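# Cap an LC fibre plug and rest it in cable ring

## Task

Seat the dust cap completely on the LC fibre jumper's plug, then leave that plug resting about level inside one of the cable manager's rings below the switch. Only the cap may touch the plug's exposed tips. The jumper's cord must not be kinked, crushed or sharply bent, and its far end must not be yanked. The robot must not topple or finish leaning, and nothing may be knocked or moved out of the work area.

## Robot and tools

ROBOT. A LinearBot: an omnidirectional base with a column about 1.7 m tall. A carriage rides the column (lift_m) and holds two identical six-joint arms, left and right, each ending in a two-finger gripper. Arm bases sit about 0.57 m + lift_m above the floor; carriage parts hang about 0.15 m lower. A hand reaches 0.78 m from its shoulder but only about 0.38 m below its arm base. The hand is about 0.16 m long, 0.1 m wide (0.14 m open); fingertips taper to about 0.005 m thick. Parked arm: joints 1-6 = 0, 0.05, 0.05, 1.45, 0, 0. Cameras: carriage_camera (forward, tilted about 20 degrees down), left_wrist_camera and right_wrist_camera (looking past the fingertips).

FRAMES. Base frame, in metres: origin on the floor below the base centre, x forward, y left, z up. left_hand and right_hand are reported in it as the point midway between the finger pads; quat_wxyz gives hand orientation, hand z along the fingers, y the opening direction. base_odometry is relative to the base frame at scene start, counts wheel turns only (slip counts as travel), heading in rad, left positive, -3.142 to 3.142. Hand readings can sit above the true hand, especially at long reach.

move. Fields that form the action: base, joints, speeds, min_time_s; plus cameras and blocking. With no action it just reports state and images.
- base: an offset from the current base position, exactly one key: translate_m (forward +, -2 to 2 m), strafe_m (left +, -2 to 2 m) or rotate_rad (counter-clockwise +, -6.3 to 6.3 rad).
- joints: absolute targets, one dictionary shared by both arms, keyed by name. lift_m 0 to 1 m. Per arm (left_ and right_ prefixes, same ranges): joint1_rad -2.617 to 3.054 (swing about vertical, 0 forward, + left); joint2_rad 0 to 3.141 (shoulder: 0 upper arm back and level, 1.57 vertical, 3.14 forward level); joint3_rad 0 to 3.141 (elbow, 0 folded, 3.14 straight); joint4_rad -1.57 to 1.57 (wrist pitch, + lifts fingertips); joint5_rad -1.57 to 1.57 (wrist yaw, + turns fingertips right); joint6_rad -2.094 to 2.094 (roll about the fingers, + clockwise viewed from forearm); gripper_m 0 to 0.093 (pad gap in metres). Tolerances for done: lift 0.004, joints 1-6 about 0.02-0.105, gripper 0.004.
- speeds: top speeds for this action only: translate_m and strafe_m 0.02-0.5 m/s, rotate_rad 0.05-1.57 rad/s, lift_m 0.08-0.27 m/s (default 0.25).
- min_time_s: 0.1 to 8 s, minimum duration of each arm and gripper motion; 2 or more gives straighter, slower hand paths. Too short a value makes the arm rush and possibly overshoot.
- cameras: list from carriage_camera, left_wrist_camera, right_wrist_camera, all; [] for none.
- blocking: true/omitted waits until everything rests; false returns in about 0.5 s while motion continues. A later move overrides only the joints (or base) it names.
Unknown keys make a call invalid; out-of-range values get it refused.

wait: seconds 0 to 10; returns state, early if running moves settle. stop: brakes all running motions (they read stopped but may keep pressing); the base coasts a little first. zoom_image: camera plus region [x0, y0, x1, y1] in pixels of that camera's latest image, origin top-left, up to 504 by 504. read_manual: licence texts only. finished_scene: scene = current scene number; ends it irreversibly, so the goal must hold without the robot.

RESULTS. move reports done, or the worst status: moving, off_target (rested short, may still push), contact_stop or time_out (target dropped, holds where it stopped), not_followed (arm targets withheld because the arms would nearly touch), limit_stop_at_motor_heat. An unrequested stop or a refused call cancels the rest of that reply's move/wait/finished_scene calls. on_its_own lists what the robot did unprompted. motor_effort is percent of maximum, bracket = peak of last action; falling lift effort while lowering means a hand rests on something. Joint torques and Motor temperatures are listed per arm in joint order plus gripper. Gripper reading while squeezing a hard part can read a few mm under its width; shut on nothing reads 0.000-0.003. To release, command well above the reading.

CAUTIONS. Arms have no contact stop and press until they heat; at 100 °C an arm goes limp for 30-60 s (warning MOTOR HOT from 75 °C); park an idle arm. Keep the two arms from striking or squeezing each other, grippers included. With joint2 below 0.8, swinging joint1 outward 0.5 rad or more can hit the column. Tipping is likelier with a high carriage, stretched or loaded arms, pushing or pulling, and abrupt stops; watch for hand z creeping up unprompted. Don't back under table edges, don't drive away while gripping something fixed, and back off about 0.2 m after a contact_stop. Hand paths curve, so near objects advance in small steps. For this job: handle the cap and plug gently, never squeeze the cord hard, keep its bends gentle, avoid tugging toward its far end, and knock nothing over or away.

Each tool is called after "Request:" by a JSON object that holds its "method" and its "body", one argument or row to a line.

## Session

Request:
{"method": "move", "body": {
  "cameras": ["all"]
}}

Scene clock: 0.00 s.
Joint torques (N m): no reading
Motor temperatures (°C): left_arm=[30 34 38 30 29 33 32] | right_arm=[31 36 36 30 31 30 33]
base_odometry: x=+0.000 y=+0.000 heading=+0.000
base_status: not commanded
joint_positions: lift_m=+0.300 left_joint1_rad=+0.009 left_joint2_rad=+0.036 left_joint3_rad=+0.044 left_joint4_rad=+1.438 left_joint5_rad=-0.049 left_joint6_rad=+0.018 left_gripper_m=+0.09396 right_joint1_rad=+0.000 right_joint2_rad=+0.053 right_joint3_rad=+0.056 right_joint4_rad=+1.416 right_joint5_rad=+0.010 right_joint6_rad=+0.042 right_gripper_m=+0.09396
joint_status: not commanded
motor_effort: lift_m=+35 drive_wheels=+1
left_hand: x=+0.2468 y=+0.3158 z=+1.2848 quat_wxyz=(+0.998, -0.024, +0.063, +0.015) (m; base frame)
right_hand: x=+0.2540 y=-0.3087 z=+1.2873 quat_wxyz=(+0.997, +0.006, +0.076, +0.020) (m; base frame)
pictures: carriage_camera, left_wrist_camera, right_wrist_camera
Images, in order (width x height): carriage_camera 896x504, left_wrist_camera 896x504, right_wrist_camera 896x504.

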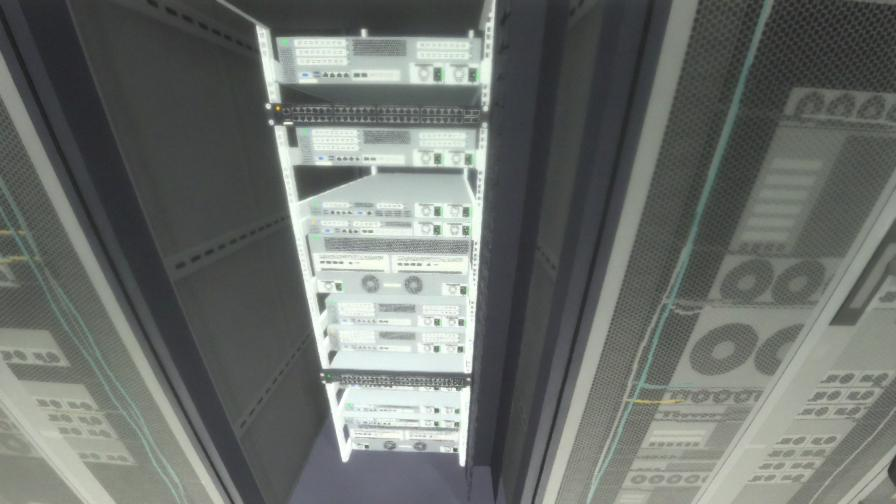

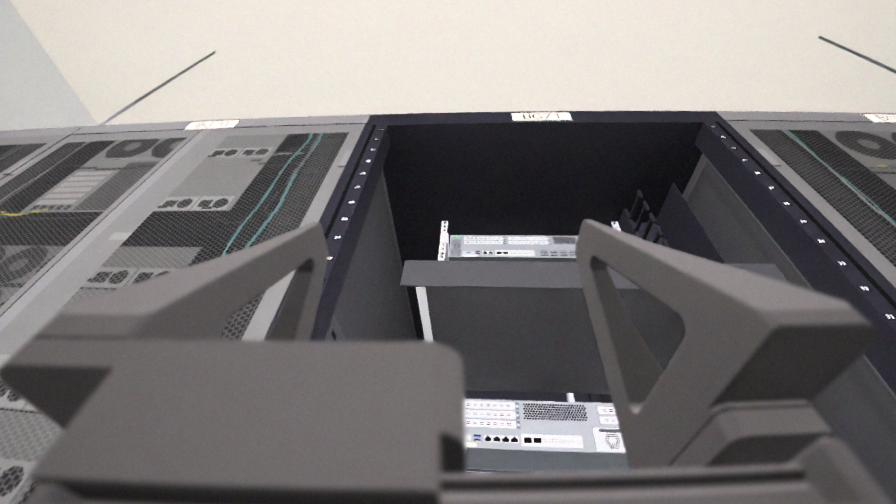

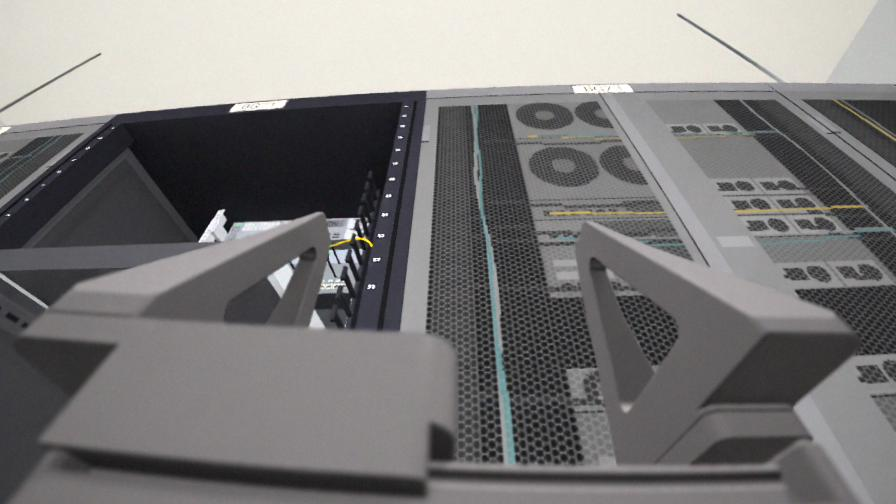

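Request:
{"method": "zoom_image", "body": {
  "camera": "carriage_camera",
  "region": [250, 0, 510, 180]
}}

Request:
{"method": "zoom_image", "body": {
  "camera": "right_wrist_camera",
  "region": [180, 150, 440, 340]
}}

Request:
{"method": "zoom_image", "body": {
  "camera": "carriage_camera",
  "region": [290, 320, 510, 470]
}}

Request:
{"method": "zoom_image", "body": {
  "camera": "left_wrist_camera",
  "region": [380, 170, 720, 400]
}}

Scaled by 1.938 from the camera's 896x504 image, which has a finer 1280x720 frame.

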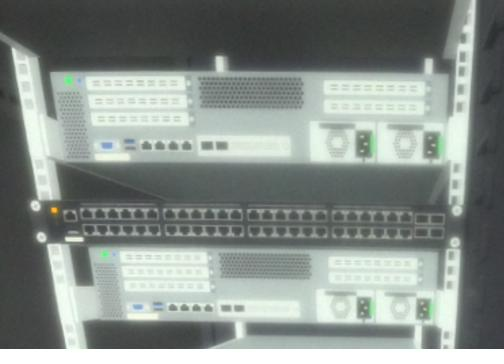

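Scaled by 1.938 from the camera's 896x504 image, which has a finer 1280x720 frame.

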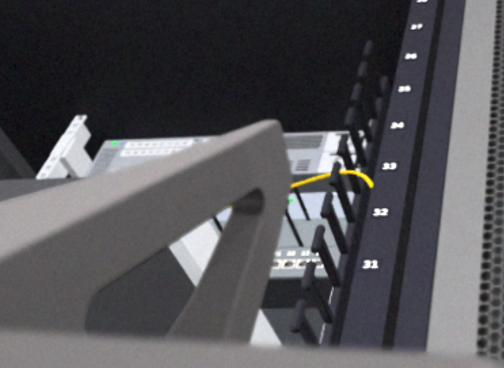

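Scaled by 2.291 from the camera's 896x504 image, which has a finer 1280x720 frame.

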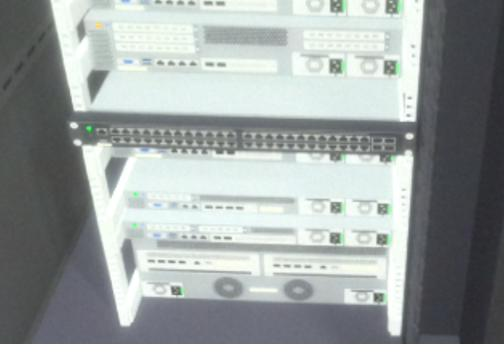

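Scaled by 1.482 from the camera's 896x504 image, which has a finer 1280x720 frame.

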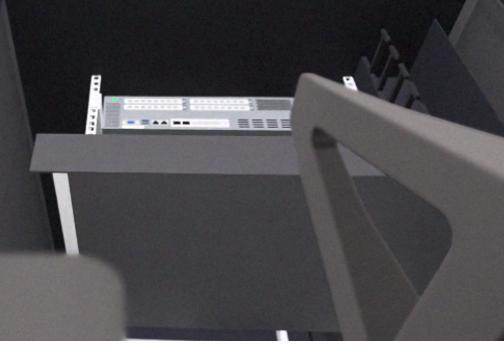

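Request:
{"method": "move", "body": {
  "joints": {"lift_m": 0.75},
  "cameras": ["all"]
}}

Scene clock: 12.50 s.
Joint torques (N m): left_arm=[0.08 3.67 6.52 -0.31 0.09 0.02] | right_arm=[-0.05 3.78 5.91 -0.18 -0.03 -0.11]
move: done
base_odometry: x=+0.000 y=+0.000 heading=+0.000
base_status: not commanded
joint_positions: lift_m=+0.750 left_joint1_rad=+0.009 left_joint2_rad=+0.036 left_joint3_rad=+0.044 left_joint4_rad=+1.438 left_joint5_rad=-0.049 left_joint6_rad=+0.018 left_gripper_m=+0.09396 right_joint1_rad=+0.000 right_joint2_rad=+0.053 right_joint3_rad=+0.056 right_joint4_rad=+1.416 right_joint5_rad=+0.010 right_joint6_rad=+0.042 right_gripper_m=+0.09396
joint_status: all done
motor_effort: lift_m=+35(43) drive_wheels=+1(5)
left_hand: x=+0.2468 y=+0.3158 z=+1.7348 quat_wxyz=(+0.998, -0.024, +0.063, +0.015) (m; base frame)
right_hand: x=+0.2540 y=-0.3087 z=+1.7373 quat_wxyz=(+0.997, +0.006, +0.076, +0.020) (m; base frame)
pictures: carriage_camera, left_wrist_camera, right_wrist_camera
Images, in order (width x height): carriage_camera 896x504, left_wrist_camera 896x504, right_wrist_camera 896x504.

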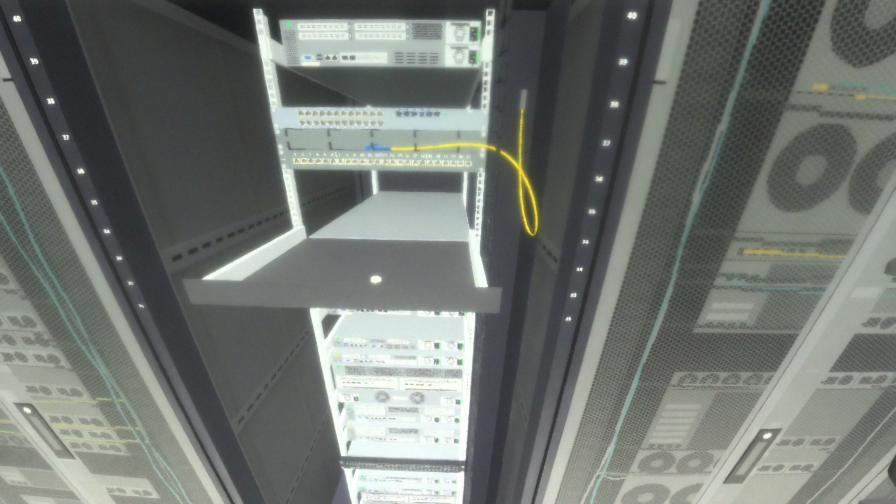

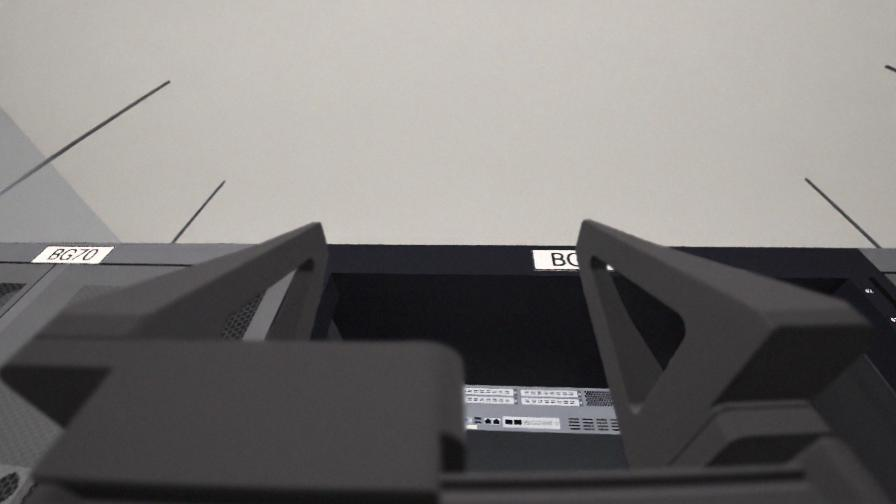

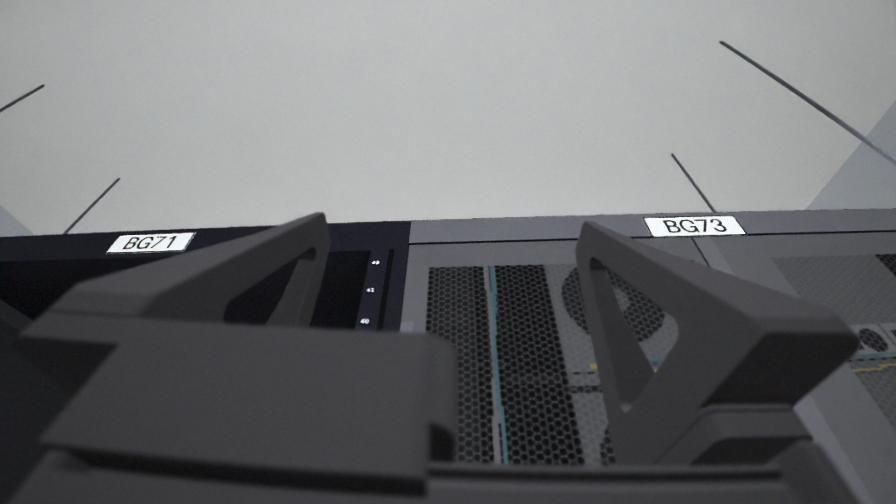

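Request:
{"method": "zoom_image", "body": {
  "camera": "carriage_camera",
  "region": [250, 80, 570, 250]
}}

Request:
{"method": "zoom_image", "body": {
  "camera": "carriage_camera",
  "region": [270, 90, 400, 180]
}}

Request:
{"method": "zoom_image", "body": {
  "camera": "carriage_camera",
  "region": [380, 90, 510, 180]
}}

Request:
{"method": "zoom_image", "body": {
  "camera": "carriage_camera",
  "region": [330, 250, 430, 310]
}}

Scaled by 1.575 from the camera's 896x504 image, which has a finer 1280x720 frame.

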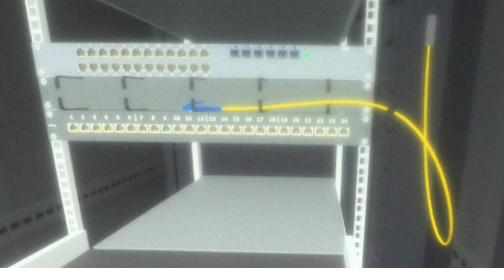

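Scaled by 3.877 from the camera's 896x504 image, which has a finer 1280x720 frame.

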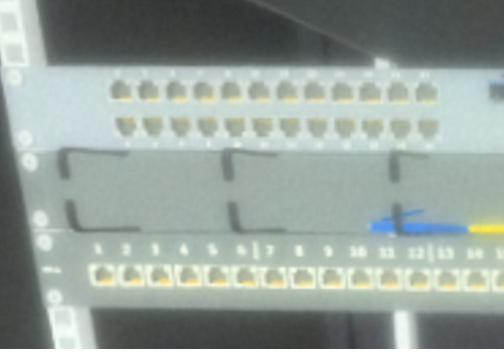

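Scaled by 3.877 from the camera's 896x504 image, which has a finer 1280x720 frame.

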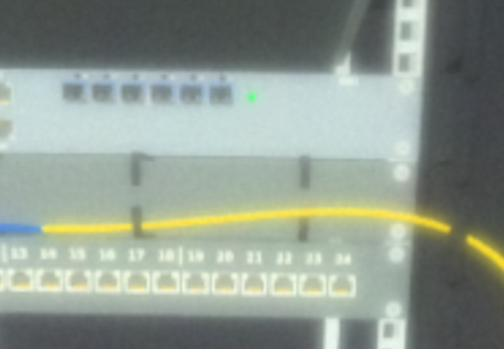

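Scaled by 5.040 from the camera's 896x504 image, which has a finer 1280x720 frame.

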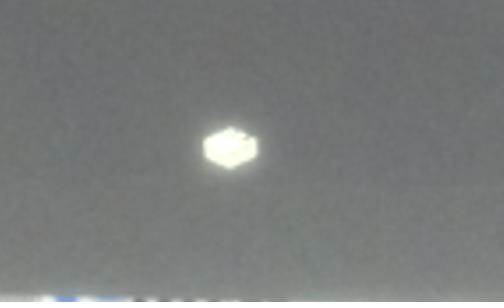

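Request:
{"method": "move", "body": {
  "joints": {"lift_m": 0.9, "left_joint1_rad": -0.337, "left_joint2_rad": 0.727, "left_joint3_rad": 0.504, "left_joint4_rad": 0.323, "left_joint5_rad": 0, "left_joint6_rad": 0},
  "min_time_s": 3,
  "cameras": ["all"]
}}

Scene clock: 119.07 s.
Joint torques (N m): left_arm=[-0.58 -0.09 12.07 2.03 0.18 -0.1] | right_arm=[-0.06 3.78 5.91 -0.18 -0.02 -0.11]
move: done
base_odometry: x=+0.000 y=+0.000 heading=+0.000
base_status: not commanded
joint_positions: lift_m=+0.900 left_joint1_rad=-0.329 left_joint2_rad=+0.720 left_joint3_rad=+0.463 left_joint4_rad=+0.331 left_joint5_rad=-0.014 left_joint6_rad=+0.011 left_gripper_m=+0.09396 right_joint1_rad=+0.000 right_joint2_rad=+0.053 right_joint3_rad=+0.056 right_joint4_rad=+1.416 right_joint5_rad=+0.010 right_joint6_rad=+0.042 right_gripper_m=+0.09396
joint_status: all done
motor_effort: lift_m=+35(43) drive_wheels=-1(6)
left_hand: x=+0.5199 y=+0.2054 z=+1.7556 quat_wxyz=(+0.724, +0.110, +0.672, -0.111) (m; base frame)
right_hand: x=+0.2540 y=-0.3087 z=+1.8873 quat_wxyz=(+0.997, +0.006, +0.076, +0.020) (m; base frame)
pictures: carriage_camera, left_wrist_camera, right_wrist_camera
Images, in order (width x height): carriage_camera 896x504, left_wrist_camera 896x504, right_wrist_camera 896x504.

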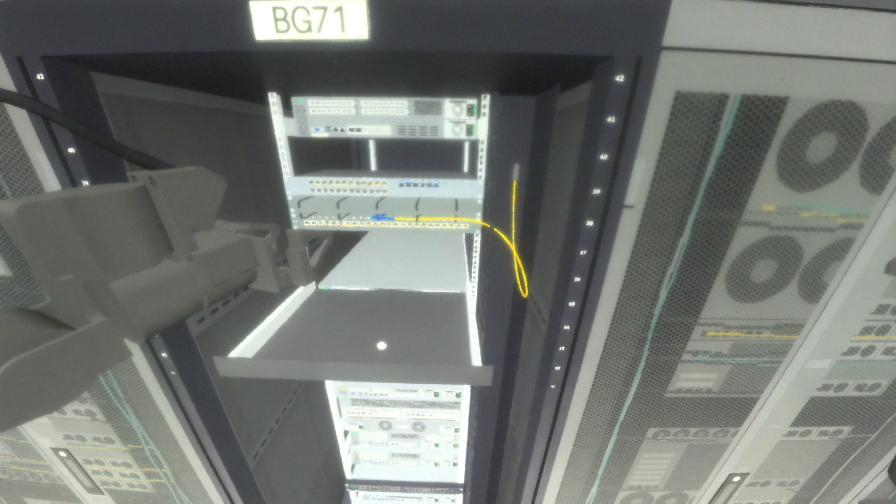

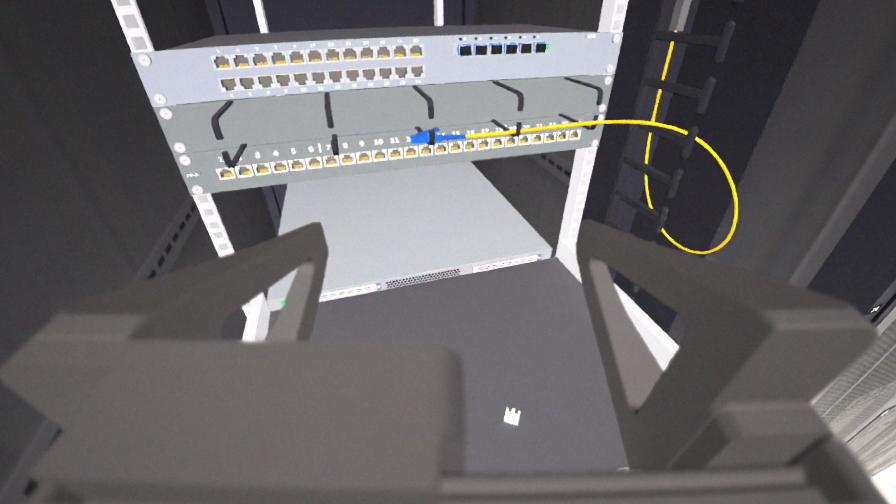

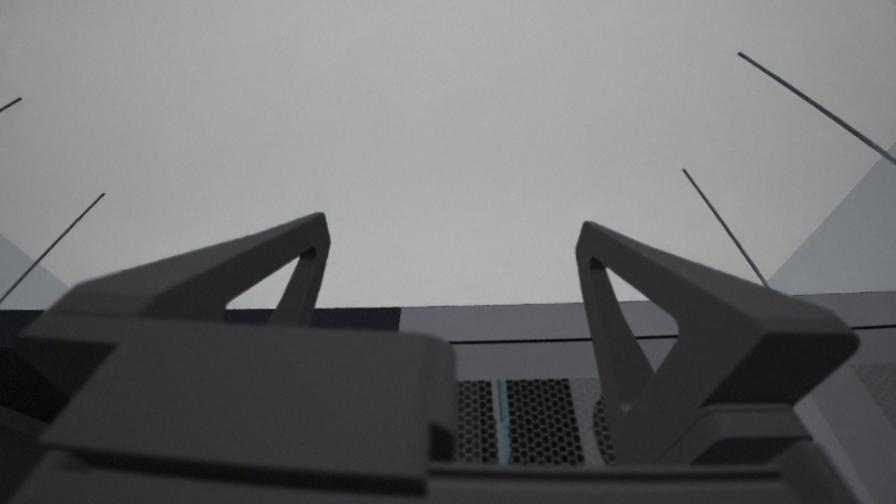

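Request:
{"method": "zoom_image", "body": {
  "camera": "left_wrist_camera",
  "region": [370, 60, 650, 220]
}}

Request:
{"method": "zoom_image", "body": {
  "camera": "left_wrist_camera",
  "region": [395, 110, 485, 160]
}}

Request:
{"method": "zoom_image", "body": {
  "camera": "left_wrist_camera",
  "region": [480, 390, 544, 440]
}}

Request:
{"method": "zoom_image", "body": {
  "camera": "left_wrist_camera",
  "region": [130, 20, 430, 220]
}}

Scaled by 1.800 from the camera's 896x504 image, which has a finer 1280x720 frame.

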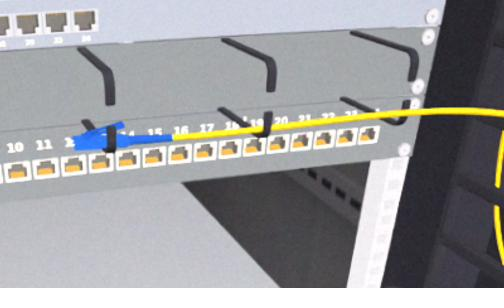

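Scaled by 5.600 from the camera's 896x504 image, which has a finer 1280x720 frame.

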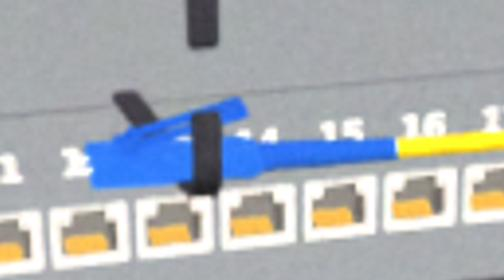

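Scaled by 7.875 from the camera's 896x504 image, which has a finer 1280x720 frame.

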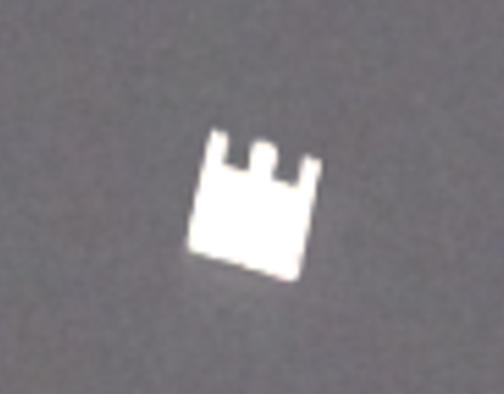

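Scaled by 1.680 from the camera's 896x504 image, which has a finer 1280x720 frame.

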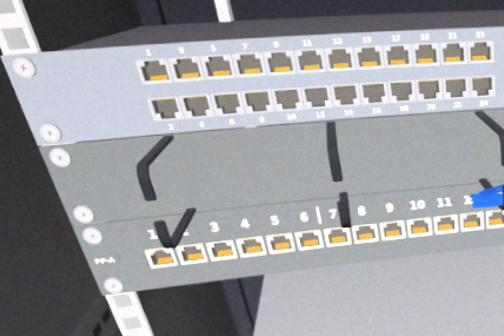

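Request:
{"method": "zoom_image", "body": {
  "camera": "carriage_camera",
  "region": [365, 330, 397, 360]
}}

Request:
{"method": "zoom_image", "body": {
  "camera": "carriage_camera",
  "region": [350, 190, 430, 235]
}}

Request:
{"method": "zoom_image", "body": {
  "camera": "left_wrist_camera",
  "region": [498, 402, 526, 428]
}}

Scaled by 15.750 from the camera's 896x504 image, which has a finer 1280x720 frame.

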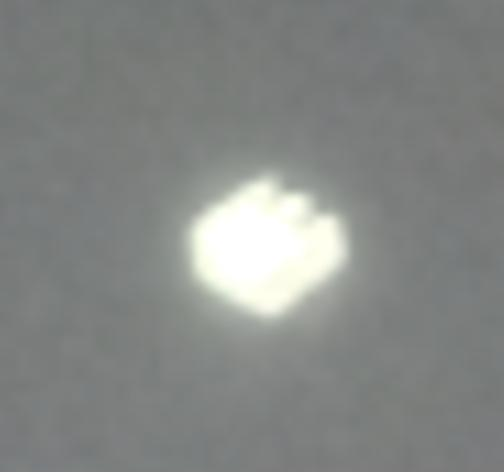

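Scaled by 6.300 from the camera's 896x504 image, which has a finer 1280x720 frame.

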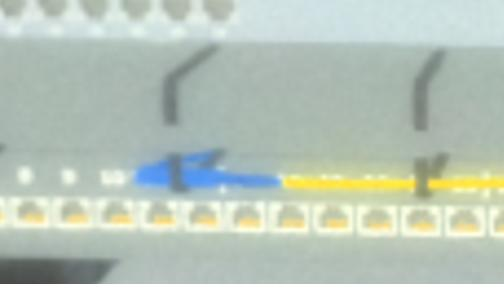

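Scaled by 18.000 from the camera's 896x504 image, which has a finer 1280x720 frame.

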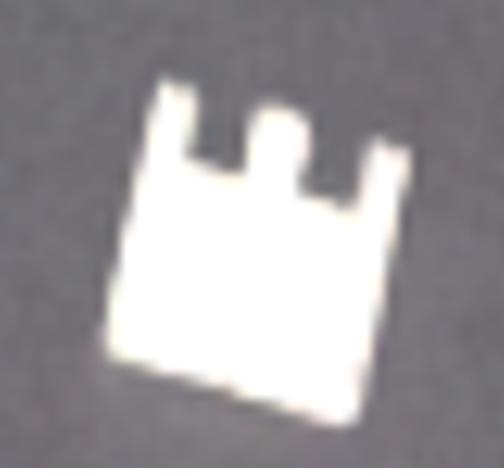

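Request:
{"method": "move", "body": {
  "joints": {"left_joint1_rad": -0.414, "left_joint2_rad": 1.665, "left_joint3_rad": 1.364, "left_joint4_rad": -0.746, "left_joint5_rad": 0, "left_joint6_rad": 0},
  "min_time_s": 2,
  "cameras": ["carriage_camera", "left_wrist_camera"]
}}

Request:
{"method": "zoom_image", "body": {
  "camera": "left_wrist_camera",
  "region": [380, 150, 540, 330]
}}

Scene clock: 310.77 s.
Joint torques (N m): left_arm=[-0.57 -6.16 11.18 1.22 0.16 -0.1] | right_arm=[-0.05 3.79 5.93 -0.18 -0.02 -0.12]
Motor temperatures (°C): left_arm=[29 34 62 44 29 33 32] | right_arm=[31 36 40 30 31 30 33]
move: done
base_odometry: x=+0.000 y=+0.000 heading=+0.000
base_status: not commanded
joint_positions: lift_m=+0.900 left_joint1_rad=-0.406 left_joint2_rad=+1.652 left_joint3_rad=+1.326 left_joint4_rad=-0.736 left_joint5_rad=-0.012 left_joint6_rad=+0.011 left_gripper_m=+0.09396 right_joint1_rad=+0.000 right_joint2_rad=+0.053 right_joint3_rad=+0.056 right_joint4_rad=+1.416 right_joint5_rad=+0.010 right_joint6_rad=+0.042 right_gripper_m=+0.09396
joint_status: all done
motor_effort: lift_m=+35(35) drive_wheels=+0(5)
left_hand: x=+0.5959 y=+0.1456 z=+1.5923 quat_wxyz=(+0.248, +0.199, +0.947, -0.044) (m; base frame)
right_hand: x=+0.2540 y=-0.3087 z=+1.8873 quat_wxyz=(+0.997, +0.006, +0.076, +0.020) (m; base frame)
pictures: carriage_camera, left_wrist_camera
Images, in order (width x height): carriage_camera 896x504, left_wrist_camera 896x504.

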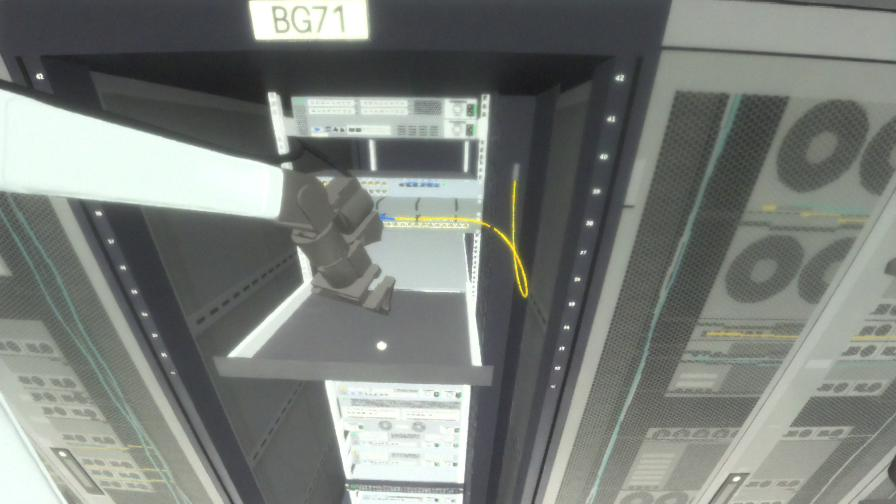

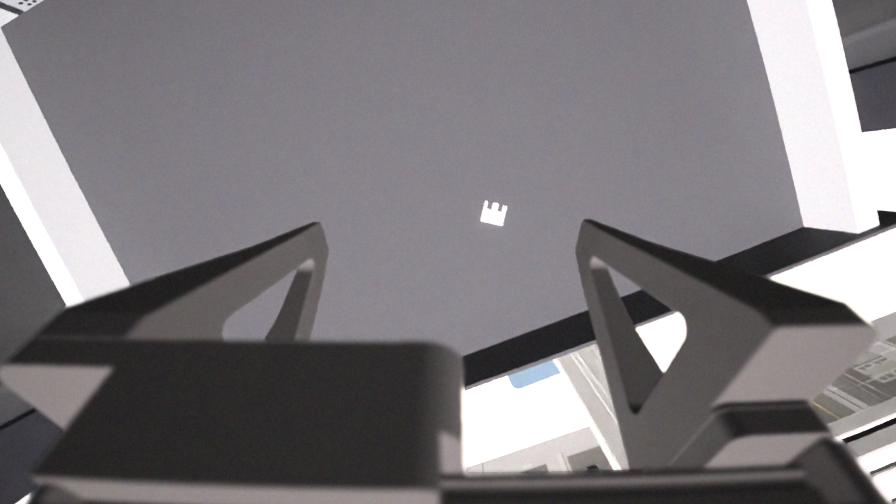

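Scaled by 2.800 from the camera's 896x504 image, which has a finer 1280x720 frame.

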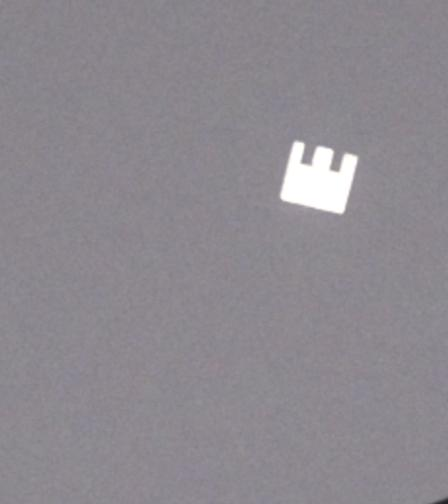

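Request:
{"method": "move", "body": {
  "joints": {"lift_m": 0.86},
  "cameras": ["left_wrist_camera"]
}}

Request:
{"method": "zoom_image", "body": {
  "camera": "left_wrist_camera",
  "region": [450, 160, 560, 280]
}}

Scene clock: 319.33 s.
Joint torques (N m): left_arm=[-0.58 -7.04 10 1.31 0.15 -0.09] | right_arm=[-0.03 3.78 5.91 -0.17 -0.01 -0.11]
Motor temperatures (°C): left_arm=[29 35 62 42 29 33 32] | right_arm=[31 36 40 30 31 30 33]
move: done
base_odometry: x=+0.000 y=+0.000 heading=+0.000
base_status: not commanded
joint_positions: lift_m=+0.860 left_joint1_rad=-0.406 left_joint2_rad=+1.662 left_joint3_rad=+1.339 left_joint4_rad=-0.747 left_joint5_rad=-0.011 left_joint6_rad=+0.011 left_gripper_m=+0.09396 right_joint1_rad=+0.000 right_joint2_rad=+0.053 right_joint3_rad=+0.056 right_joint4_rad=+1.416 right_joint5_rad=+0.010 right_joint6_rad=+0.042 right_gripper_m=+0.09396
joint_status: all done
motor_effort: lift_m=+35(36) drive_wheels=+0(3)
left_hand: x=+0.5967 y=+0.1450 z=+1.5518 quat_wxyz=(+0.244, +0.199, +0.948, -0.043) (m; base frame)
right_hand: x=+0.2540 y=-0.3087 z=+1.8473 quat_wxyz=(+0.997, +0.006, +0.076, +0.020) (m; base frame)
pictures: left_wrist_camera
Images, in order (width x height): left_wrist_camera 896x504.

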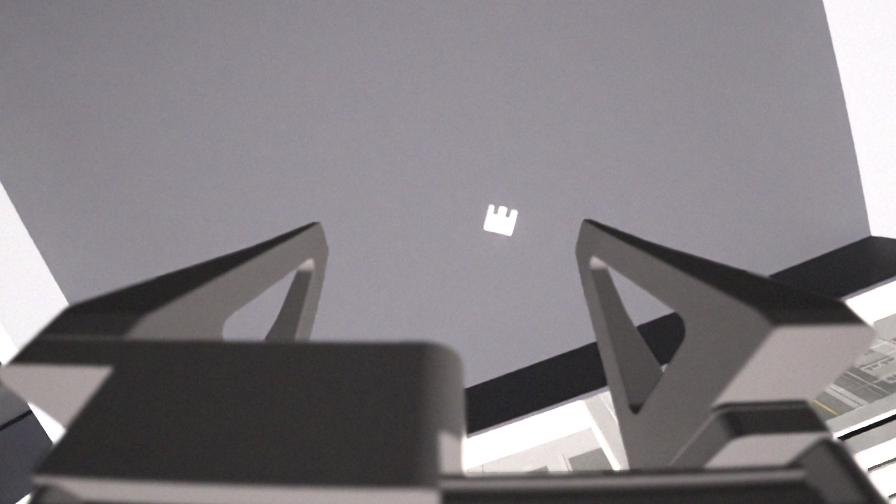

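Scaled by 4.200 from the camera's 896x504 image, which has a finer 1280x720 frame.

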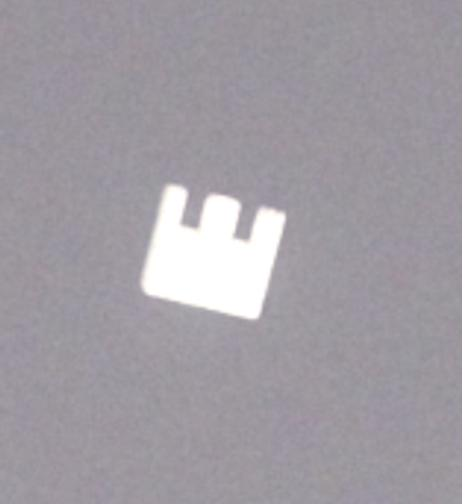

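Request:
{"method": "move", "body": {
  "joints": {"left_joint1_rad": -0.452, "left_joint2_rad": 1.905, "left_joint3_rad": 1.737, "left_joint4_rad": -1.13, "left_joint5_rad": 0.045, "left_joint6_rad": 0.148, "left_gripper_m": 0.06},
  "min_time_s": 1.5,
  "cameras": ["left_wrist_camera"]
}}

Request:
{"method": "zoom_image", "body": {
  "camera": "left_wrist_camera",
  "region": [370, 130, 550, 310]
}}

Scene clock: 445.73 s.
Joint torques (N m): left_arm=[-0.54 -7.54 10.63 0.74 0.21 0.12] | right_arm=[-0.05 3.79 5.93 -0.17 -0.02 -0.11]
Motor temperatures (°C): left_arm=[29 41 57 40 29 33 32] | right_arm=[31 36 41 30 31 30 33]
move: done
base_odometry: x=+0.000 y=+0.000 heading=+0.000
base_status: not commanded
joint_positions: lift_m=+0.860 left_joint1_rad=-0.444 left_joint2_rad=+1.889 left_joint3_rad=+1.700 left_joint4_rad=-1.119 left_joint5_rad=+0.031 left_joint6_rad=+0.136 left_gripper_m=+0.06013 right_joint1_rad=+0.000 right_joint2_rad=+0.053 right_joint3_rad=+0.056 right_joint4_rad=+1.416 right_joint5_rad=+0.010 right_joint6_rad=+0.042 right_gripper_m=+0.09396
joint_status: all done
motor_effort: lift_m=+35(36) drive_wheels=-1(4)
left_hand: x=+0.5912 y=+0.1221 z=+1.5518 quat_wxyz=(+0.127, +0.286, +0.949, -0.035) (m; base frame)
right_hand: x=+0.2540 y=-0.3087 z=+1.8473 quat_wxyz=(+0.997, +0.006, +0.076, +0.020) (m; base frame)
pictures: left_wrist_camera
Images, in order (width x height): left_wrist_camera 896x504.

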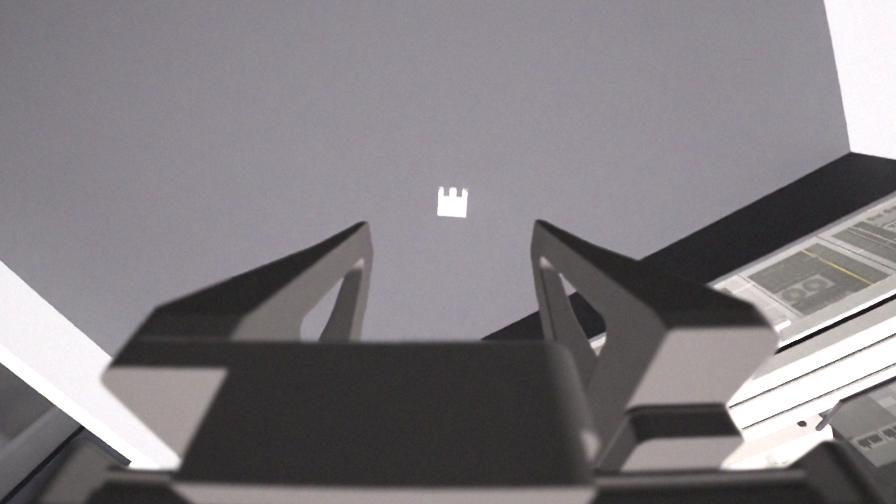

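Scaled by 2.800 from the camera's 896x504 image, which has a finer 1280x720 frame.

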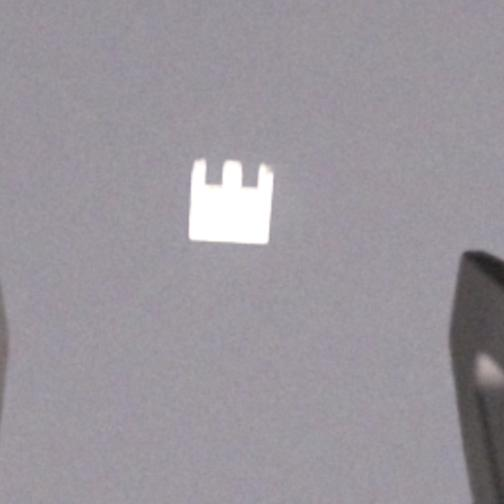

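Request:
{"method": "move", "body": {
  "joints": {"lift_m": 0.835, "left_joint6_rad": 0.19},
  "cameras": ["left_wrist_camera"]
}}

Request:
{"method": "zoom_image", "body": {
  "camera": "left_wrist_camera",
  "region": [370, 130, 550, 310]
}}

Scene clock: 462.37 s.
Joint torques (N m): left_arm=[-0.58 -8.62 9.59 0.77 0.19 0.11] | right_arm=[-0.05 3.79 5.93 -0.17 -0.02 -0.11]
Motor temperatures (°C): left_arm=[29 42 59 38 29 33 32] | right_arm=[31 36 41 30 31 30 33]
move: done
base_odometry: x=+0.000 y=+0.000 heading=+0.000
base_status: not commanded
joint_positions: lift_m=+0.835 left_joint1_rad=-0.444 left_joint2_rad=+1.901 left_joint3_rad=+1.712 left_joint4_rad=-1.126 left_joint5_rad=+0.034 left_joint6_rad=+0.178 left_gripper_m=+0.06013 right_joint1_rad=+0.000 right_joint2_rad=+0.053 right_joint3_rad=+0.056 right_joint4_rad=+1.416 right_joint5_rad=+0.010 right_joint6_rad=+0.042 right_gripper_m=+0.09396
joint_status: all done
motor_effort: lift_m=+35(35) drive_wheels=+0(4)
left_hand: x=+0.5923 y=+0.1212 z=+1.5252 quat_wxyz=(+0.124, +0.305, +0.944, -0.033) (m; base frame)
right_hand: x=+0.2540 y=-0.3087 z=+1.8223 quat_wxyz=(+0.997, +0.006, +0.076, +0.020) (m; base frame)
pictures: left_wrist_camera
Images, in order (width x height): left_wrist_camera 896x504.

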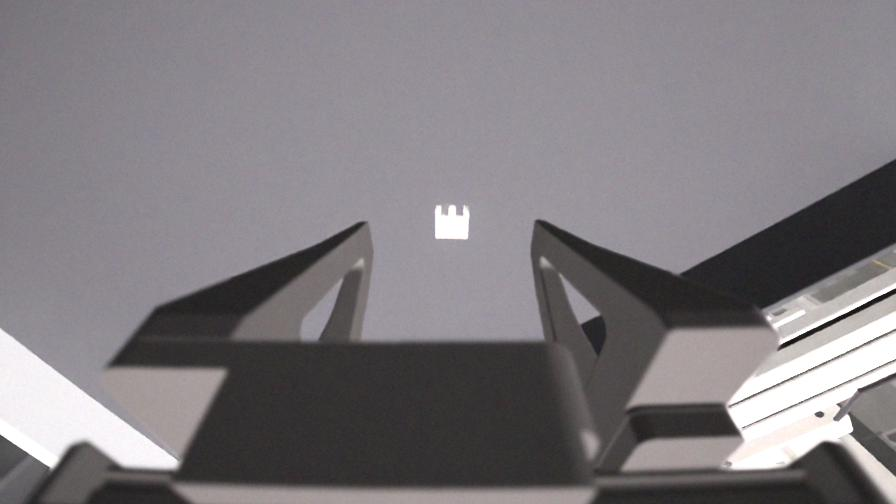

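Scaled by 2.800 from the camera's 896x504 image, which has a finer 1280x720 frame.

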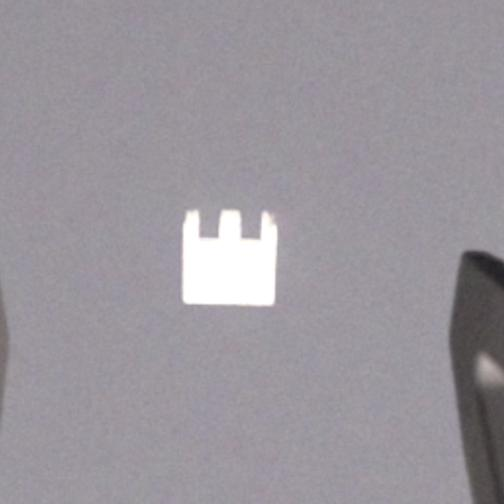

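Request:
{"method": "move", "body": {
  "joints": {"lift_m": 0.82},
  "speeds": {"lift_m": 0.08},
  "cameras": ["left_wrist_camera"]
}}

Request:
{"method": "zoom_image", "body": {
  "camera": "left_wrist_camera",
  "region": [370, 130, 550, 310]
}}

Scene clock: 477.80 s.
Joint torques (N m): left_arm=[-0.59 -8.69 9.51 0.79 0.18 0.11] | right_arm=[-0.02 3.79 5.94 -0.17 -0.02 -0.11]
Motor temperatures (°C): left_arm=[29 43 59 38 29 33 32] | right_arm=[31 36 41 30 31 30 33]
move: done
base_odometry: x=+0.000 y=+0.000 heading=+0.000
base_status: not commanded
joint_positions: lift_m=+0.820 left_joint1_rad=-0.444 left_joint2_rad=+1.902 left_joint3_rad=+1.713 left_joint4_rad=-1.128 left_joint5_rad=+0.034 left_joint6_rad=+0.179 left_gripper_m=+0.06013 right_joint1_rad=+0.000 right_joint2_rad=+0.053 right_joint3_rad=+0.056 right_joint4_rad=+1.416 right_joint5_rad=+0.010 right_joint6_rad=+0.042 right_gripper_m=+0.09396
joint_status: all done
motor_effort: lift_m=+34(36) drive_wheels=+0(3)
left_hand: x=+0.5921 y=+0.1212 z=+1.5101 quat_wxyz=(+0.123, +0.306, +0.943, -0.033) (m; base frame)
right_hand: x=+0.2540 y=-0.3087 z=+1.8073 quat_wxyz=(+0.997, +0.006, +0.076, +0.020) (m; base frame)
pictures: left_wrist_camera
Images, in order (width x height): left_wrist_camera 896x504.

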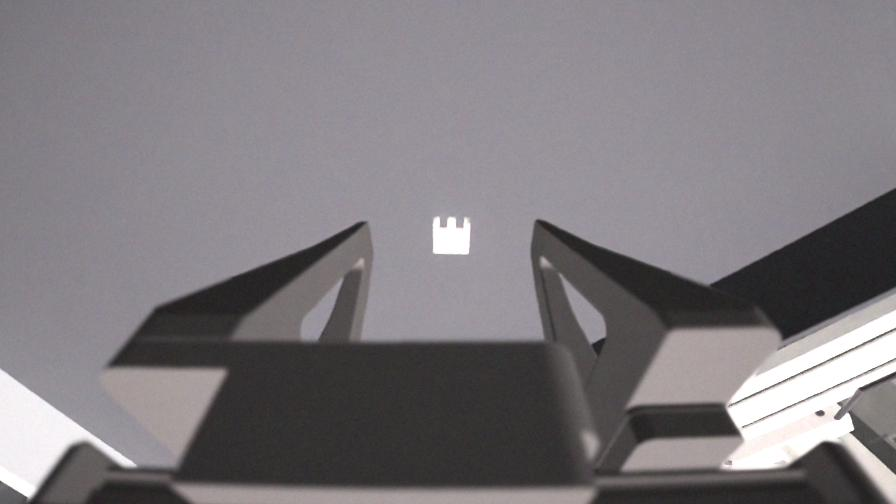

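Scaled by 2.800 from the camera's 896x504 image, which has a finer 1280x720 frame.

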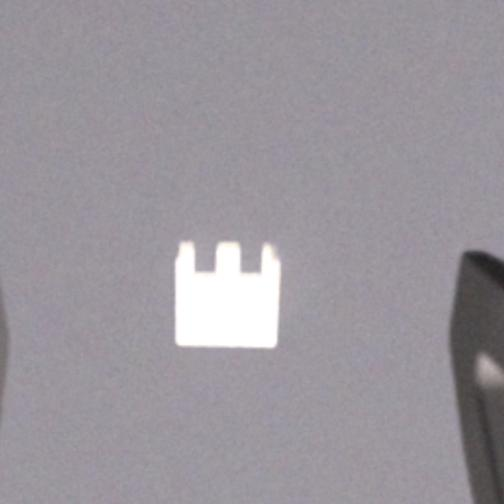

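Request:
{"method": "move", "body": {
  "joints": {"lift_m": 0.808, "left_joint2_rad": 1.887, "left_joint3_rad": 1.713, "left_joint4_rad": -1.124},
  "speeds": {"lift_m": 0.08},
  "min_time_s": 1,
  "cameras": ["left_wrist_camera"]
}}

Request:
{"method": "zoom_image", "body": {
  "camera": "left_wrist_camera",
  "region": [370, 130, 550, 310]
}}

Scene clock: 519.47 s.
Joint torques (N m): left_arm=[-0.57 -9.96 6.61 0.89 0.17 0.12] | right_arm=[-0.06 3.77 5.91 -0.17 -0.02 -0.11]
Motor temperatures (°C): left_arm=[29 43 61 37 29 33 32] | right_arm=[31 36 41 30 31 30 33]
move: done
base_odometry: x=+0.000 y=+0.000 heading=+0.000
base_status: not commanded
joint_positions: lift_m=+0.808 left_joint1_rad=-0.444 left_joint2_rad=+1.900 left_joint3_rad=+1.722 left_joint4_rad=-1.128 left_joint5_rad=+0.036 left_joint6_rad=+0.179 left_gripper_m=+0.06011 right_joint1_rad=+0.000 right_joint2_rad=+0.053 right_joint3_rad=+0.056 right_joint4_rad=+1.416 right_joint5_rad=+0.010 right_joint6_rad=+0.042 right_gripper_m=+0.09396
joint_status: all done
motor_effort: lift_m=+34(34) drive_wheels=-1(5)
left_hand: x=+0.5936 y=+0.1201 z=+1.5019 quat_wxyz=(+0.128, +0.306, +0.943, -0.035) (m; base frame)
right_hand: x=+0.2540 y=-0.3087 z=+1.7954 quat_wxyz=(+0.997, +0.006, +0.076, +0.020) (m; base frame)
pictures: left_wrist_camera
Images, in order (width x height): left_wrist_camera 896x504.

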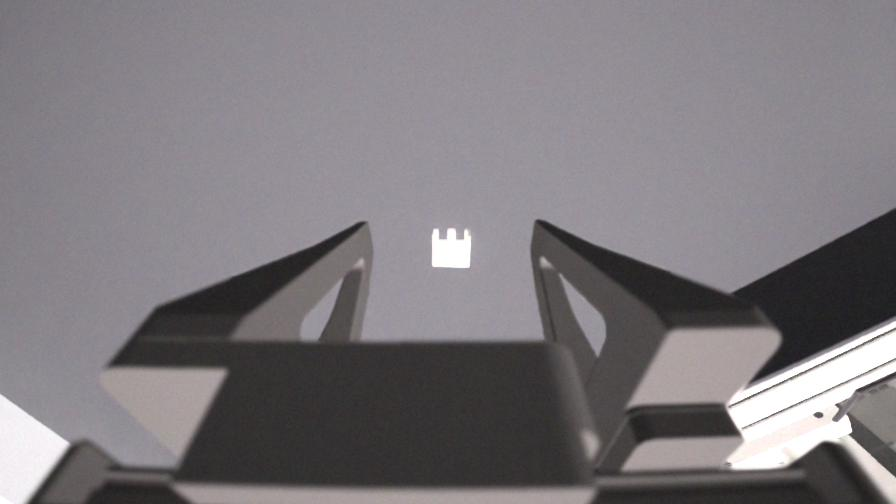

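Scaled by 2.800 from the camera's 896x504 image, which has a finer 1280x720 frame.

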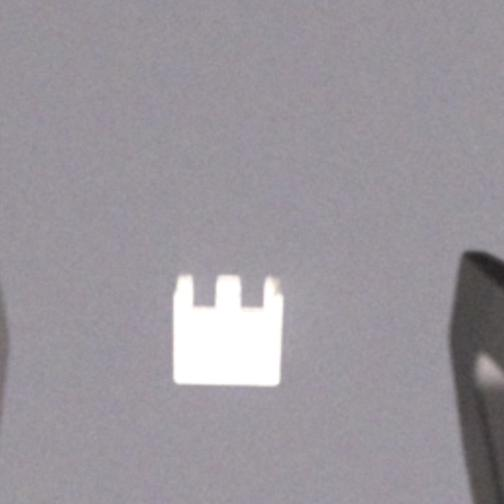

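Request:
{"method": "move", "body": {
  "joints": {"lift_m": 0.815, "left_joint2_rad": 1.884, "left_joint3_rad": 1.713, "left_joint4_rad": -1.124},
  "speeds": {"lift_m": 0.08},
  "cameras": ["left_wrist_camera"]
}}

Request:
{"method": "zoom_image", "body": {
  "camera": "left_wrist_camera",
  "region": [370, 130, 550, 310]
}}

Scene clock: 530.03 s.
Joint torques (N m): left_arm=[-0.55 -10.06 6.74 0.86 0.16 0.11] | right_arm=[-0.05 3.74 5.89 -0.19 -0.02 -0.12]
Motor temperatures (°C): left_arm=[29 46 58 37 29 33 32] | right_arm=[31 36 41 30 31 30 33]
move: done
base_odometry: x=+0.000 y=+0.000 heading=+0.000
base_status: not commanded
joint_positions: lift_m=+0.815 left_joint1_rad=-0.444 left_joint2_rad=+1.899 left_joint3_rad=+1.720 left_joint4_rad=-1.126 left_joint5_rad=+0.036 left_joint6_rad=+0.179 left_gripper_m=+0.06011 right_joint1_rad=+0.000 right_joint2_rad=+0.053 right_joint3_rad=+0.056 right_joint4_rad=+1.416 right_joint5_rad=+0.010 right_joint6_rad=+0.042 right_gripper_m=+0.09396
joint_status: all done
motor_effort: lift_m=+36(42) drive_wheels=+1(3)
left_hand: x=+0.5938 y=+0.1200 z=+1.5089 quat_wxyz=(+0.130, +0.306, +0.943, -0.035) (m; base frame)
right_hand: x=+0.2540 y=-0.3087 z=+1.8023 quat_wxyz=(+0.997, +0.006, +0.076, +0.020) (m; base frame)
pictures: left_wrist_camera
Images, in order (width x height): left_wrist_camera 896x504.

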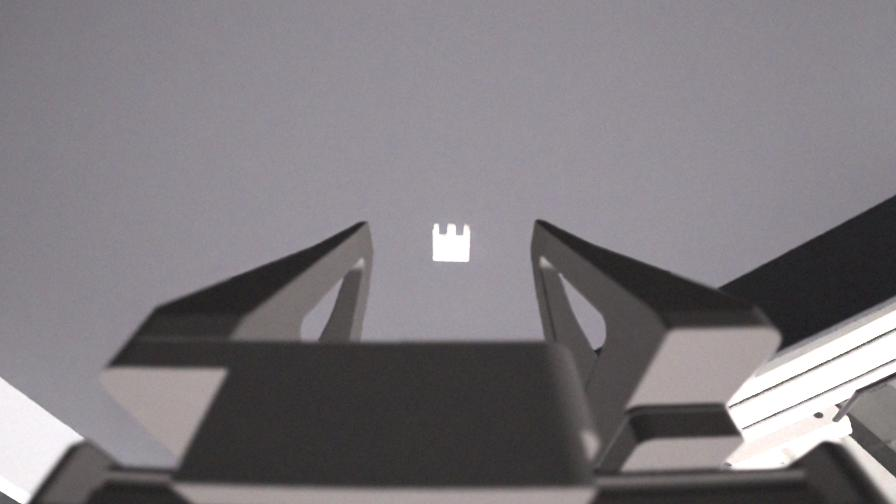

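Scaled by 2.800 from the camera's 896x504 image, which has a finer 1280x720 frame.

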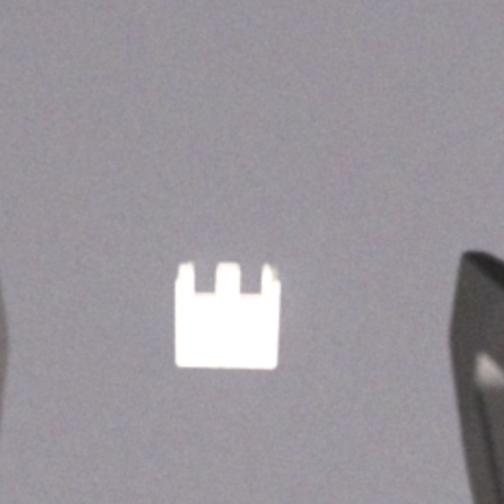

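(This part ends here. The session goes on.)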